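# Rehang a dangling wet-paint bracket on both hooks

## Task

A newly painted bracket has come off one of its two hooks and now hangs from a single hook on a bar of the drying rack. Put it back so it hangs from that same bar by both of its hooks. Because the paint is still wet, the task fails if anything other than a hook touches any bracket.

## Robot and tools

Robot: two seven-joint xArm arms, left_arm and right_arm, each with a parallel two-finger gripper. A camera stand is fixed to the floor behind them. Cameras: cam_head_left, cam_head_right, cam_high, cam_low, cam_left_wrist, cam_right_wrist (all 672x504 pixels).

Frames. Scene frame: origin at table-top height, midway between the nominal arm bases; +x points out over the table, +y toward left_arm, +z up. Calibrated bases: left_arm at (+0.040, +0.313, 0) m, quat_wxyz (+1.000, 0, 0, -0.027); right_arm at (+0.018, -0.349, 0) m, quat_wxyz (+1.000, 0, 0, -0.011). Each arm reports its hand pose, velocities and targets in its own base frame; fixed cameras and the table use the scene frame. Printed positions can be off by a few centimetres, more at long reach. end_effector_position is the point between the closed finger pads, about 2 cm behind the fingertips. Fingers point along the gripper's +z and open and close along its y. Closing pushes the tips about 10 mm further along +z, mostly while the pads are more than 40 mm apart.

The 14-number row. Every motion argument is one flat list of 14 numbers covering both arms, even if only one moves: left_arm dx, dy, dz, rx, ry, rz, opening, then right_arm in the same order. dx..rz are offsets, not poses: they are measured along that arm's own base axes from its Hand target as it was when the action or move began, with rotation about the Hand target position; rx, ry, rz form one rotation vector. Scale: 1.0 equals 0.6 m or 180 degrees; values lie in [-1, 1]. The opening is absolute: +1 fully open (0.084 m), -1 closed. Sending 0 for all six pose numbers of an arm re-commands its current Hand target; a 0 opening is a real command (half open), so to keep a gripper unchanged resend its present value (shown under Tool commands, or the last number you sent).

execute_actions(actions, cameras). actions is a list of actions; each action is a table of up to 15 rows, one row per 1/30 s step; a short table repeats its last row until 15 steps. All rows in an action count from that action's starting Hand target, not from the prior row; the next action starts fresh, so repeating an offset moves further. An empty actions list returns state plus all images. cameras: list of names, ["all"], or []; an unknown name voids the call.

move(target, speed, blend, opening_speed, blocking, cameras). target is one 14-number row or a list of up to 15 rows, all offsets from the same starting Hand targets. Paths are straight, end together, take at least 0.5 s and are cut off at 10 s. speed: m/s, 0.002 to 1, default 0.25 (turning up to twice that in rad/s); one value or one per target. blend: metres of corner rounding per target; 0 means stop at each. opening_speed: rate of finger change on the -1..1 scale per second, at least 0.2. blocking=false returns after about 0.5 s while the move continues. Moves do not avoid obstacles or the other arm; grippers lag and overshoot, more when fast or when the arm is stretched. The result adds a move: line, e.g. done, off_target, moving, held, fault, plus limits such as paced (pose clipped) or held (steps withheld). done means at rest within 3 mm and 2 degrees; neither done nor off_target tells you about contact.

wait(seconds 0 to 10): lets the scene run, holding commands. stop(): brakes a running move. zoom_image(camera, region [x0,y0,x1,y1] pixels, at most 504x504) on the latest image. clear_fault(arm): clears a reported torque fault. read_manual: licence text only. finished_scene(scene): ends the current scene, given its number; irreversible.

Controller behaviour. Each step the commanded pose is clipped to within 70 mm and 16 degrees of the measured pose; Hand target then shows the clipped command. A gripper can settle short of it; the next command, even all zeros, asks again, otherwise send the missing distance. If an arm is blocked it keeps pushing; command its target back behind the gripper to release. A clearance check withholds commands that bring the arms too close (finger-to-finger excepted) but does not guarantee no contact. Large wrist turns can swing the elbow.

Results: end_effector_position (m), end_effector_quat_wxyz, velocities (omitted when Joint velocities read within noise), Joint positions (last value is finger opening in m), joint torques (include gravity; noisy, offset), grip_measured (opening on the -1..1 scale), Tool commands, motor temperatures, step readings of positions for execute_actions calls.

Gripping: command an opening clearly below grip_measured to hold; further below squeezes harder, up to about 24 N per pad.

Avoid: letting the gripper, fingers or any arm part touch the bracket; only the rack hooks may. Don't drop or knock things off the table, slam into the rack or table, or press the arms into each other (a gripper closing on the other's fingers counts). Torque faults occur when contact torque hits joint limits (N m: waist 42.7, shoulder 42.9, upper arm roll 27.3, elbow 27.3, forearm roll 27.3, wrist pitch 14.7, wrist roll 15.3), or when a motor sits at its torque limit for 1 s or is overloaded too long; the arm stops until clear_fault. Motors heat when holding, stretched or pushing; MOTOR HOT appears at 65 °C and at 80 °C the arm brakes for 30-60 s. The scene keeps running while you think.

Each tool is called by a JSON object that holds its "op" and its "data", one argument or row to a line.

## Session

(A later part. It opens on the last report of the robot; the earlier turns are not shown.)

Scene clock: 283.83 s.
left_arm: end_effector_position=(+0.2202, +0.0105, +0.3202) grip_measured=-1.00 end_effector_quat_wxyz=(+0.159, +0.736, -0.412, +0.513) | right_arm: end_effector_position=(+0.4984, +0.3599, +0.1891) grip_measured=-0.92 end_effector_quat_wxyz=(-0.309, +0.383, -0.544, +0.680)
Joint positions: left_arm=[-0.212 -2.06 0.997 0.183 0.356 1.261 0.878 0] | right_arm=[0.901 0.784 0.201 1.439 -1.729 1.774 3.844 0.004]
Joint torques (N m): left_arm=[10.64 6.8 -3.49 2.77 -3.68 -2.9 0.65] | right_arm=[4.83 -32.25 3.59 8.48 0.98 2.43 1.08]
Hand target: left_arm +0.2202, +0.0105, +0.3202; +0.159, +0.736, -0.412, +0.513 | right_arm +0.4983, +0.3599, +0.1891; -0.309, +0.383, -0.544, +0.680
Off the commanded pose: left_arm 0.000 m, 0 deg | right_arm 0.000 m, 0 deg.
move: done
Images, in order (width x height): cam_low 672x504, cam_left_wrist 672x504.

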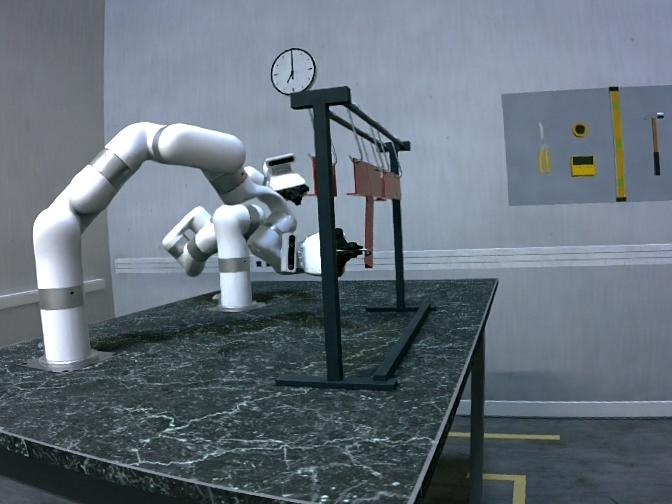

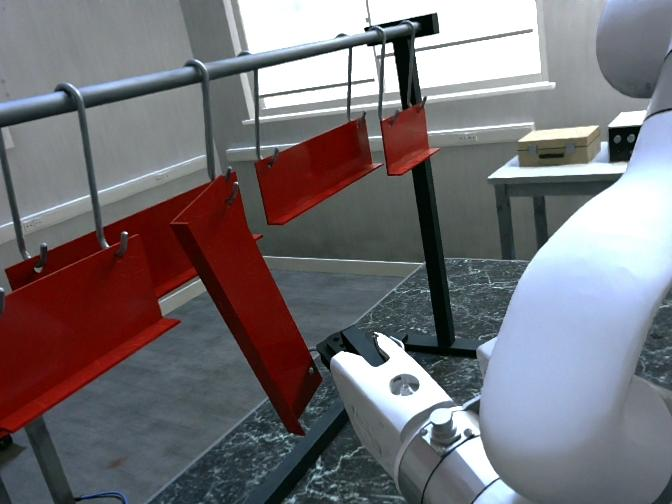

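{"op": "move", "data": {
  "target": [
    [0,0,0,0,0,0,-1,-0.0125,-0.001,0,0,0,0,-1],
    [0,0,0,0,0,0,-1,-0.0068,-0.0085,0.0023,-0.0024,0.0319,0.1064,-1],
    [0,0,0,0,0,0,-1,0.0228,-0.0255,0.0082,-0.006,0.0797,0.266,-1]
  ],
  "speed": [0.04,0.05,0.08],
  "blend": [0.002,0.002,0],
  "cameras": ["cam_low","cam_left_wrist","cam_head_left"]
}}

{"op": "zoom_image", "data": {
  "camera": "cam_left_wrist",
  "region": [270, 320, 370, 420]
}}

{"op": "zoom_image", "data": {
  "camera": "cam_head_left",
  "region": [310, 180, 390, 240]
}}

Scene clock: 302.53 s.
left_arm: end_effector_position=(+0.2202, +0.0105, +0.3202) grip_measured=-1.00 end_effector_quat_wxyz=(+0.159, +0.736, -0.412, +0.513) | right_arm: end_effector_position=(+0.5120, +0.3446, +0.1940) grip_measured=-0.92 end_effector_quat_wxyz=(-0.486, +0.653, -0.369, +0.449)
Joint positions: left_arm=[-0.212 -2.06 0.997 0.183 0.356 1.261 0.878 0] | right_arm=[0.608 0.26 0.108 0.856 -2.626 0.919 4.172 0.004]
Joint torques (N m): left_arm=[10.48 6.68 -3.63 2.96 -3.59 -2.86 0.69] | right_arm=[-4.16 -24.34 -1.87 12.12 -1.89 0.63 1.08]
Hand target: left_arm +0.2202, +0.0105, +0.3202; +0.159, +0.736, -0.412, +0.513 | right_arm +0.5120, +0.3446, +0.1940; -0.486, +0.653, -0.369, +0.449
Off the commanded pose: left_arm 0.000 m, 0 deg | right_arm 0.000 m, 0 deg.
move: done
Images, in order (width x height): cam_head_left 672x504, cam_low 672x504, cam_left_wrist 672x504.

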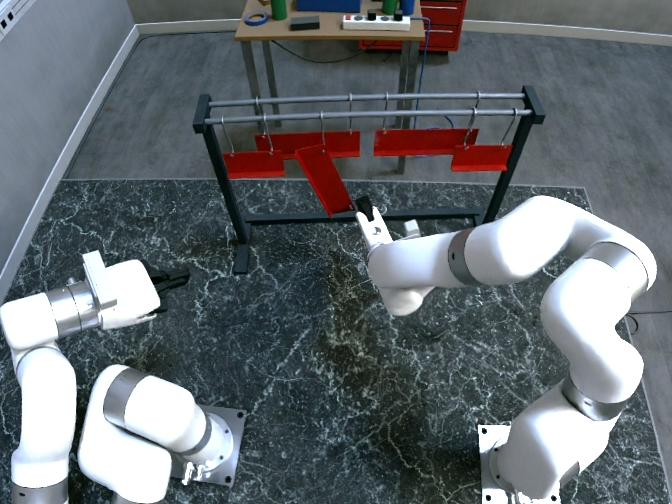

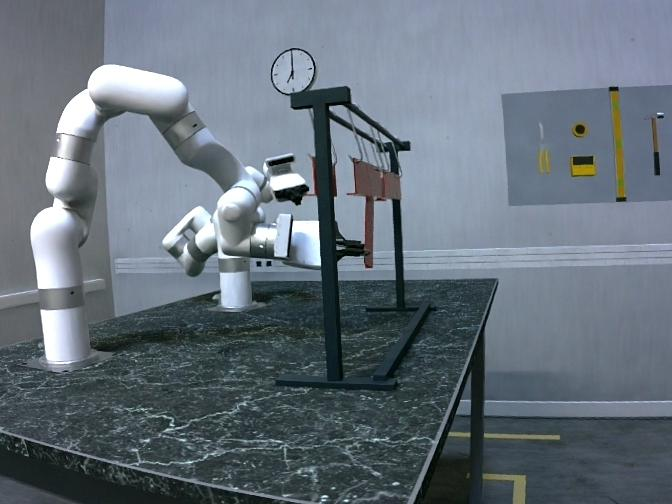

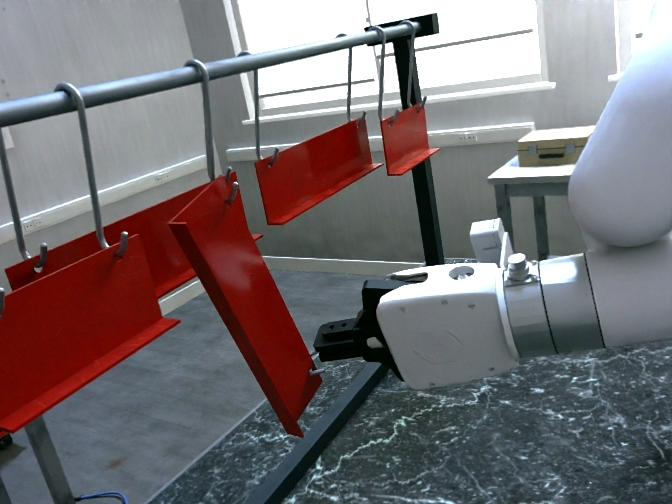

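Scaled by 5.040 from the camera's 672x504 image, which has a finer 960x720 frame.

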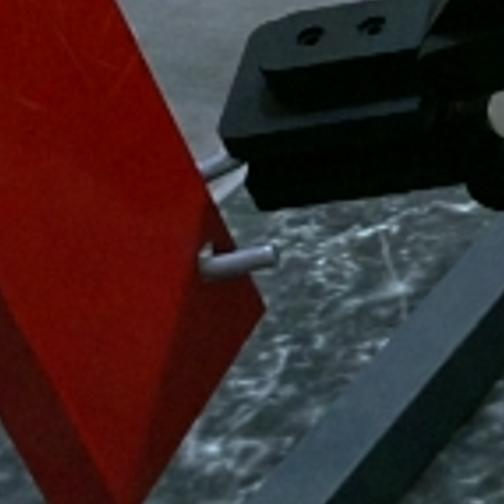

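Scaled by 6.300 from the camera's 672x504 image, which has a finer 960x720 frame.

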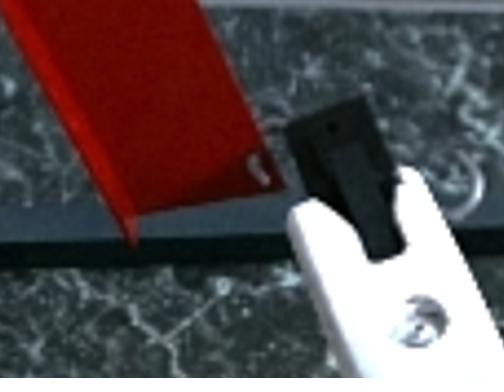

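{"op": "move", "data": {
  "target": [
    [0,0,0,0,0,0,-1,0.015,-0.115,0.1033,-0.1567,-0.0118,0,-1],
    [0,0,0,0,0,0,-1,0.0108,-0.1643,0.2283,-0.2975,0.0173,0.0418,-1],
    [0,0,0,0,0,0,-1,-0.01,-0.1643,0.3013,-0.4067,0.1128,0.1061,-1]
  ],
  "speed": 0.14,
  "blend": [0.01,0.01,0],
  "cameras": ["cam_low","cam_left_wrist","cam_head_left","cam_right_wrist"]
}}

{"op": "zoom_image", "data": {
  "camera": "cam_low",
  "region": [290, 80, 410, 210]
}}

{"op": "zoom_image", "data": {
  "camera": "cam_left_wrist",
  "region": [150, 0, 450, 220]
}}

Scene clock: 335.93 s.
left_arm: end_effector_position=(+0.2202, +0.0105, +0.3202) grip_measured=-1.00 end_effector_quat_wxyz=(+0.159, +0.736, -0.412, +0.513) | right_arm: end_effector_position=(+0.5060, +0.2460, +0.3748) grip_measured=-0.92 end_effector_quat_wxyz=(+0.000, +0.923, +0.000, +0.385)
Joint positions: left_arm=[-0.212 -2.06 0.997 0.183 0.356 1.261 0.878 0] | right_arm=[0.6 -0.175 -0.046 1.053 -0.692 0.635 0.993 0.004]
Joint torques (N m): left_arm=[10.57 6.77 -3.57 2.95 -3.56 -2.78 0.82] | right_arm=[4.41 -10.29 -2.3 15.84 2.09 -0.95 -1.26]
Hand target: left_arm +0.2202, +0.0105, +0.3202; +0.159, +0.736, -0.412, +0.513 | right_arm +0.5060, +0.2460, +0.3748; +0.000, +0.923, +0.000, +0.384
Off the commanded pose: left_arm 0.000 m, 0 deg | right_arm 0.000 m, 0 deg.
move: done
Images, in order (width x height): cam_head_left 672x504, cam_low 672x504, cam_left_wrist 672x504, cam_right_wrist 672x504.

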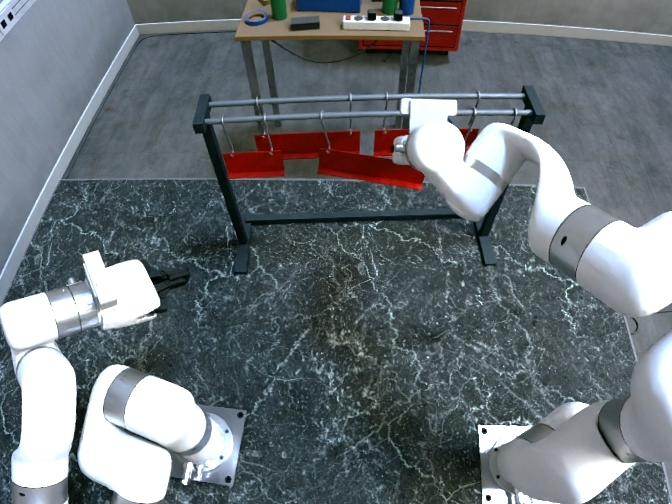

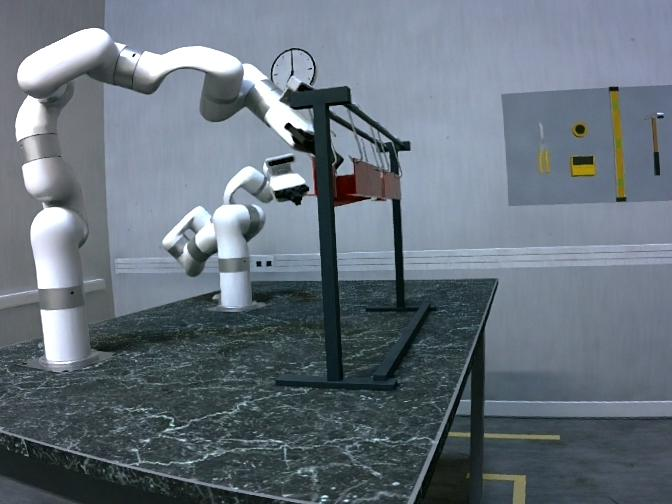

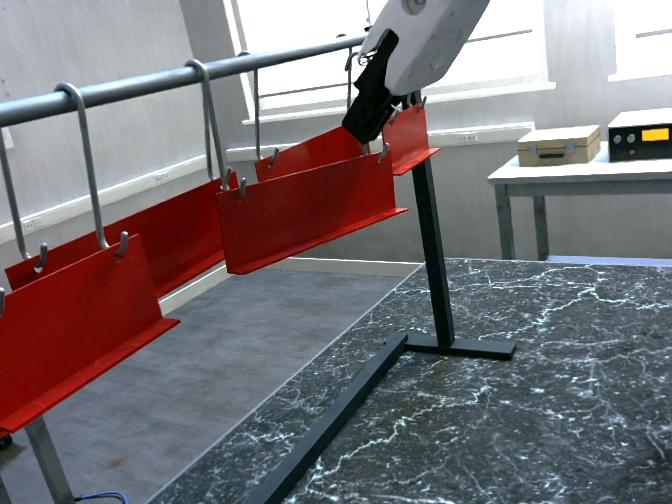

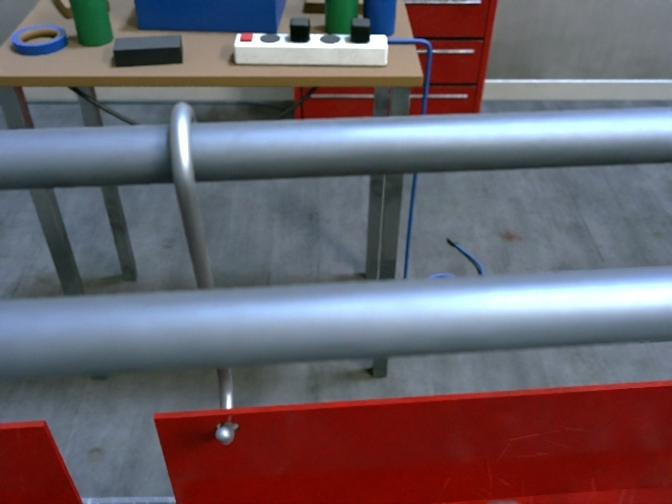

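Scaled by 3.877 from the camera's 672x504 image, which has a finer 960x720 frame.

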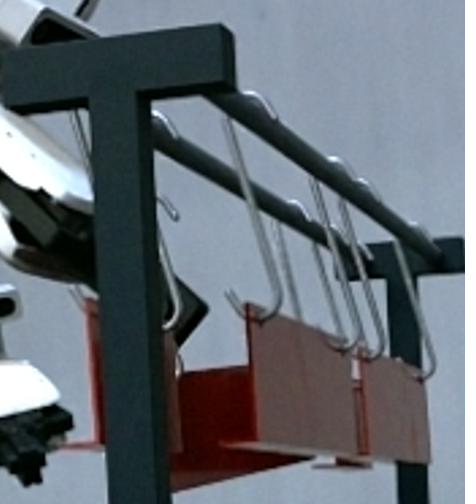

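Scaled by 1.680 from the camera's 672x504 image, which has a finer 960x720 frame.

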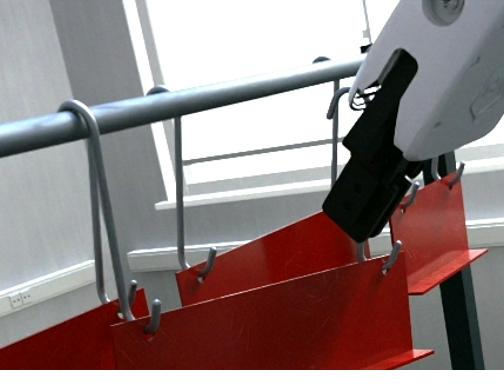

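{"op": "move", "data": {
  "target": [
    [0,0,0,0,0,0,-1,0,0,0.07,0,0,0,-1],
    [0,0,0,0,0,0,-1,0.03,0,0.07,0,0,0,-1],
    [0,0,0,0,0,0,-1,0.05,0,0.066,0,0,0,-1],
    [0,0,0,0,0,0,-1,0.051,0,0.048,0,0,0,-1]
  ],
  "speed": 0.06,
  "blend": [0.004,0.002,0.002,0],
  "cameras": ["cam_low","cam_left_wrist","cam_right_wrist"]
}}

{"op": "zoom_image", "data": {
  "camera": "cam_low",
  "region": [300, 80, 380, 180]
}}

{"op": "zoom_image", "data": {
  "camera": "cam_left_wrist",
  "region": [250, 0, 450, 180]
}}

Scene clock: 346.97 s.
left_arm: end_effector_position=(+0.2202, +0.0105, +0.3202) grip_measured=-1.00 end_effector_quat_wxyz=(+0.159, +0.736, -0.412, +0.513) | right_arm: end_effector_position=(+0.5366, +0.2460, +0.4036) grip_measured=-0.92 end_effector_quat_wxyz=(+0.000, +0.923, +0.000, +0.384)
Joint positions: left_arm=[-0.212 -2.06 0.997 0.183 0.356 1.261 0.878 0] | right_arm=[0.601 -0.098 -0.073 1.202 -0.615 0.677 0.888 0.004]
Joint torques (N m): left_arm=[10.5 6.63 -3.64 3.05 -3.58 -2.85 0.69] | right_arm=[-4.57 -11.76 -2.25 13.11 -1.93 -2.83 1.3]
Hand target: left_arm +0.2202, +0.0105, +0.3202; +0.159, +0.736, -0.412, +0.513 | right_arm +0.5366, +0.2460, +0.4036; +0.000, +0.923, +0.000, +0.384
Off the commanded pose: left_arm 0.000 m, 0 deg | right_arm 0.000 m, 0 deg.
move: done
Images, in order (width x height): cam_low 672x504, cam_left_wrist 672x504, cam_right_wrist 672x504.

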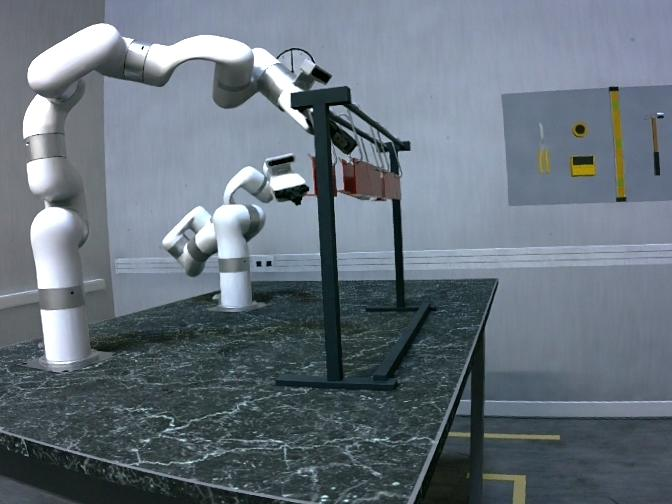

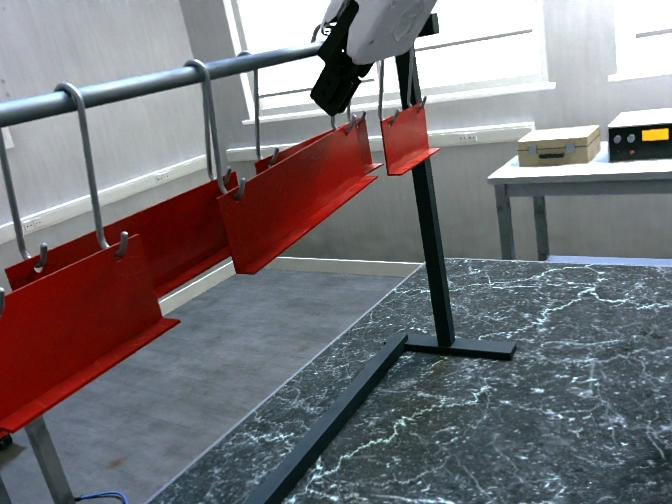

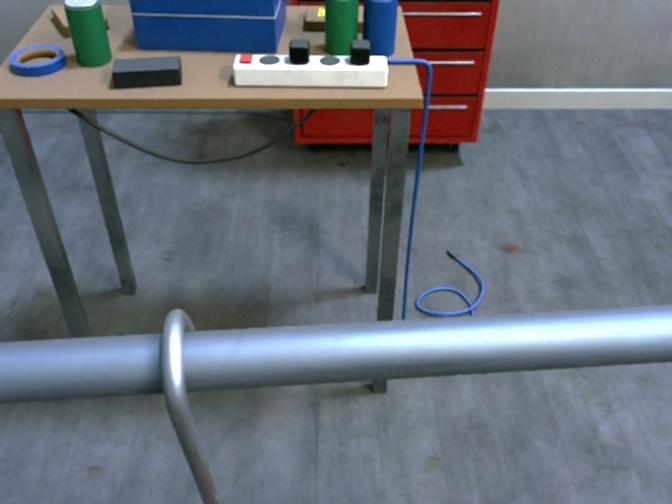

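Scaled by 5.040 from the camera's 672x504 image, which has a finer 960x720 frame.

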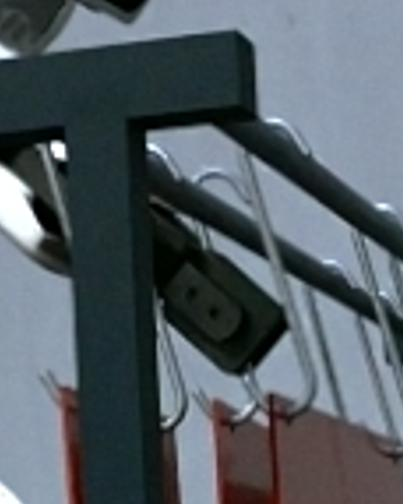

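Scaled by 2.520 from the camera's 672x504 image, which has a finer 960x720 frame.

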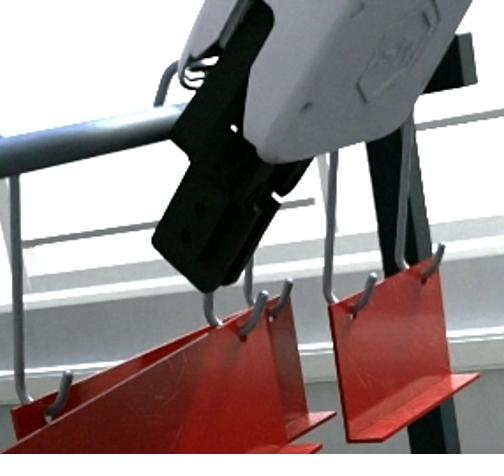

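{"op": "move", "data": {
  "target": [
    [0,0,0,0,0,0,-1,0,0,-0.0193,0,0,0,-1]
  ],
  "speed": 0.04,
  "cameras": ["cam_low","cam_left_wrist"]
}}

{"op": "zoom_image", "data": {
  "camera": "cam_low",
  "region": [300, 80, 380, 180]
}}

{"op": "zoom_image", "data": {
  "camera": "cam_left_wrist",
  "region": [250, 0, 450, 180]
}}

Scene clock: 353.00 s.
left_arm: end_effector_position=(+0.2202, +0.0105, +0.3202) grip_measured=-1.00 end_effector_quat_wxyz=(+0.159, +0.736, -0.412, +0.513) | right_arm: end_effector_position=(+0.5366, +0.2461, +0.3923) grip_measured=-0.92 end_effector_quat_wxyz=(-0.001, +0.923, +0.000, +0.385)
Joint positions: left_arm=[-0.212 -2.06 0.997 0.183 0.356 1.261 0.878 0] | right_arm=[0.597 -0.095 -0.074 1.175 -0.635 0.65 0.911 0.004]
Joint torques (N m): left_arm=[10.41 6.73 -3.84 3.27 -3.45 -2.81 0.74] | right_arm=[-4.33 -6.12 -1.54 5.8 -1.56 -0.41 1.1]
Hand target: left_arm +0.2202, +0.0105, +0.3202; +0.159, +0.736, -0.412, +0.513 | right_arm +0.5366, +0.2460, +0.3920; +0.000, +0.923, +0.000, +0.384
Off the commanded pose: left_arm 0.000 m, 0 deg | right_arm 0.000 m, 0 deg.
move: done
Images, in order (width x height): cam_low 672x504, cam_left_wrist 672x504.

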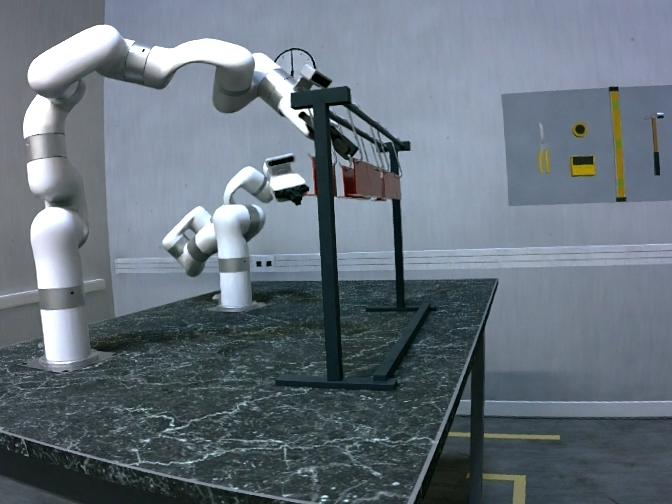

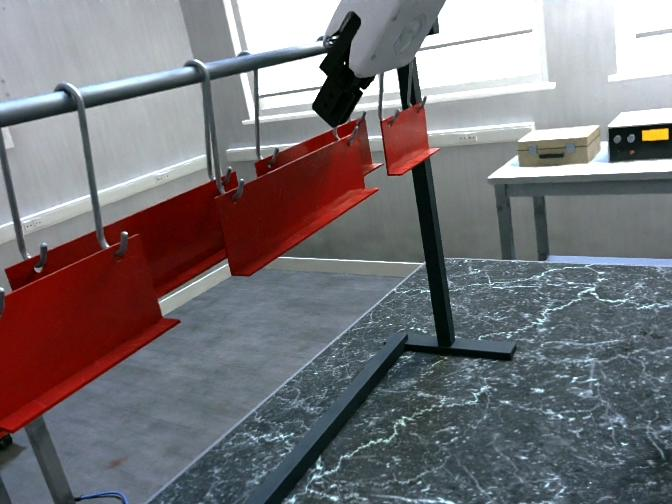

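Scaled by 5.040 from the camera's 672x504 image, which has a finer 960x720 frame.

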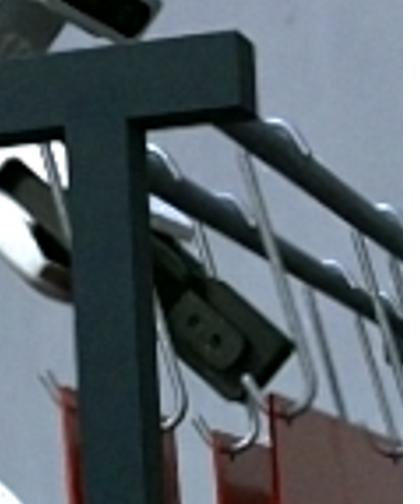

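Scaled by 2.520 from the camera's 672x504 image, which has a finer 960x720 frame.

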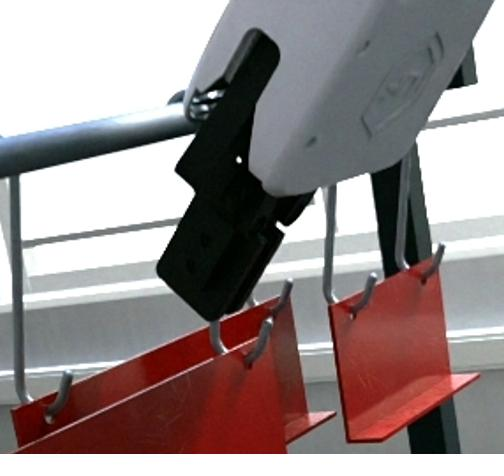

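{"op": "move", "data": {
  "target": [
    [0,0,0,0,0,0,-1,0,0,0.001,0,0,0,-0.3],
    [0,0,0,0,0,0,-1,-0.12,0,0.12,0,0,0,-0.3],
    [0,0,0,0,0,0,-1,-0.25,0,0.15,0,0,0,-0.3]
  ],
  "speed": [0.05,0.08,0.2],
  "blend": [0,0.01,0],
  "opening_speed": 0.8,
  "cameras": ["cam_left_wrist","cam_right_wrist"]
}}

Scene clock: 362.77 s.
left_arm: end_effector_position=(+0.2202, +0.0105, +0.3202) grip_measured=-1.00 end_effector_quat_wxyz=(+0.159, +0.736, -0.412, +0.513) | right_arm: end_effector_position=(+0.3867, +0.2460, +0.4820) grip_measured=-0.32 end_effector_quat_wxyz=(+0.000, +0.923, +0.000, +0.384)
Joint positions: left_arm=[-0.212 -2.06 0.997 0.183 0.356 1.261 0.878 0] | right_arm=[0.692 -0.478 0.076 1.089 -0.573 1.025 0.935 0.03]
Joint torques (N m): left_arm=[10.4 6.85 -3.67 3.24 -3.65 -2.83 0.69] | right_arm=[5.43 -13.59 2.49 11.8 1.8 -0.85 1.18]
Hand target: left_arm +0.2202, +0.0105, +0.3202; +0.159, +0.736, -0.412, +0.513 | right_arm +0.3866, +0.2460, +0.4820; +0.000, +0.923, +0.000, +0.384
Off the commanded pose: left_arm 0.000 m, 0 deg | right_arm 0.000 m, 0 deg.
move: done
Images, in order (width x height): cam_left_wrist 672x504, cam_right_wrist 672x504.

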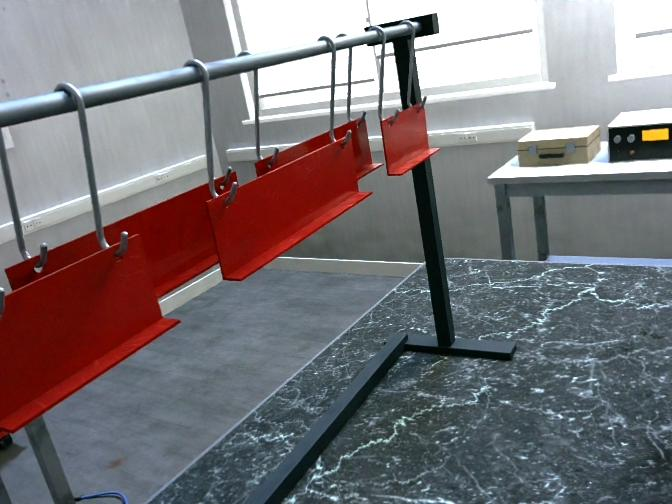

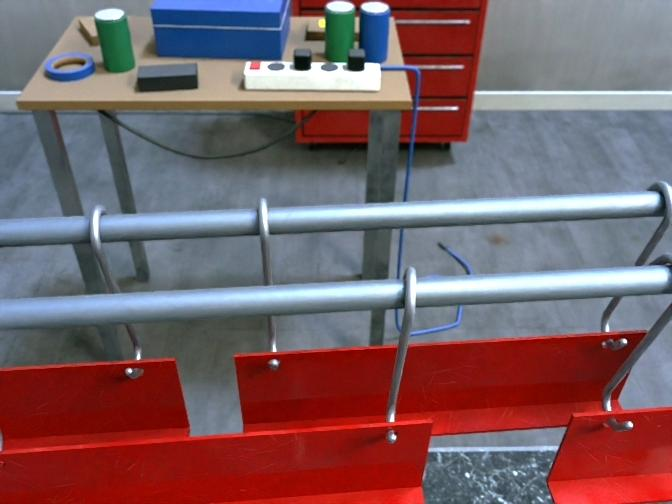

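{"op": "finished_scene", "data": {
  "scene": 2
}}

The scene is finished: the task was done.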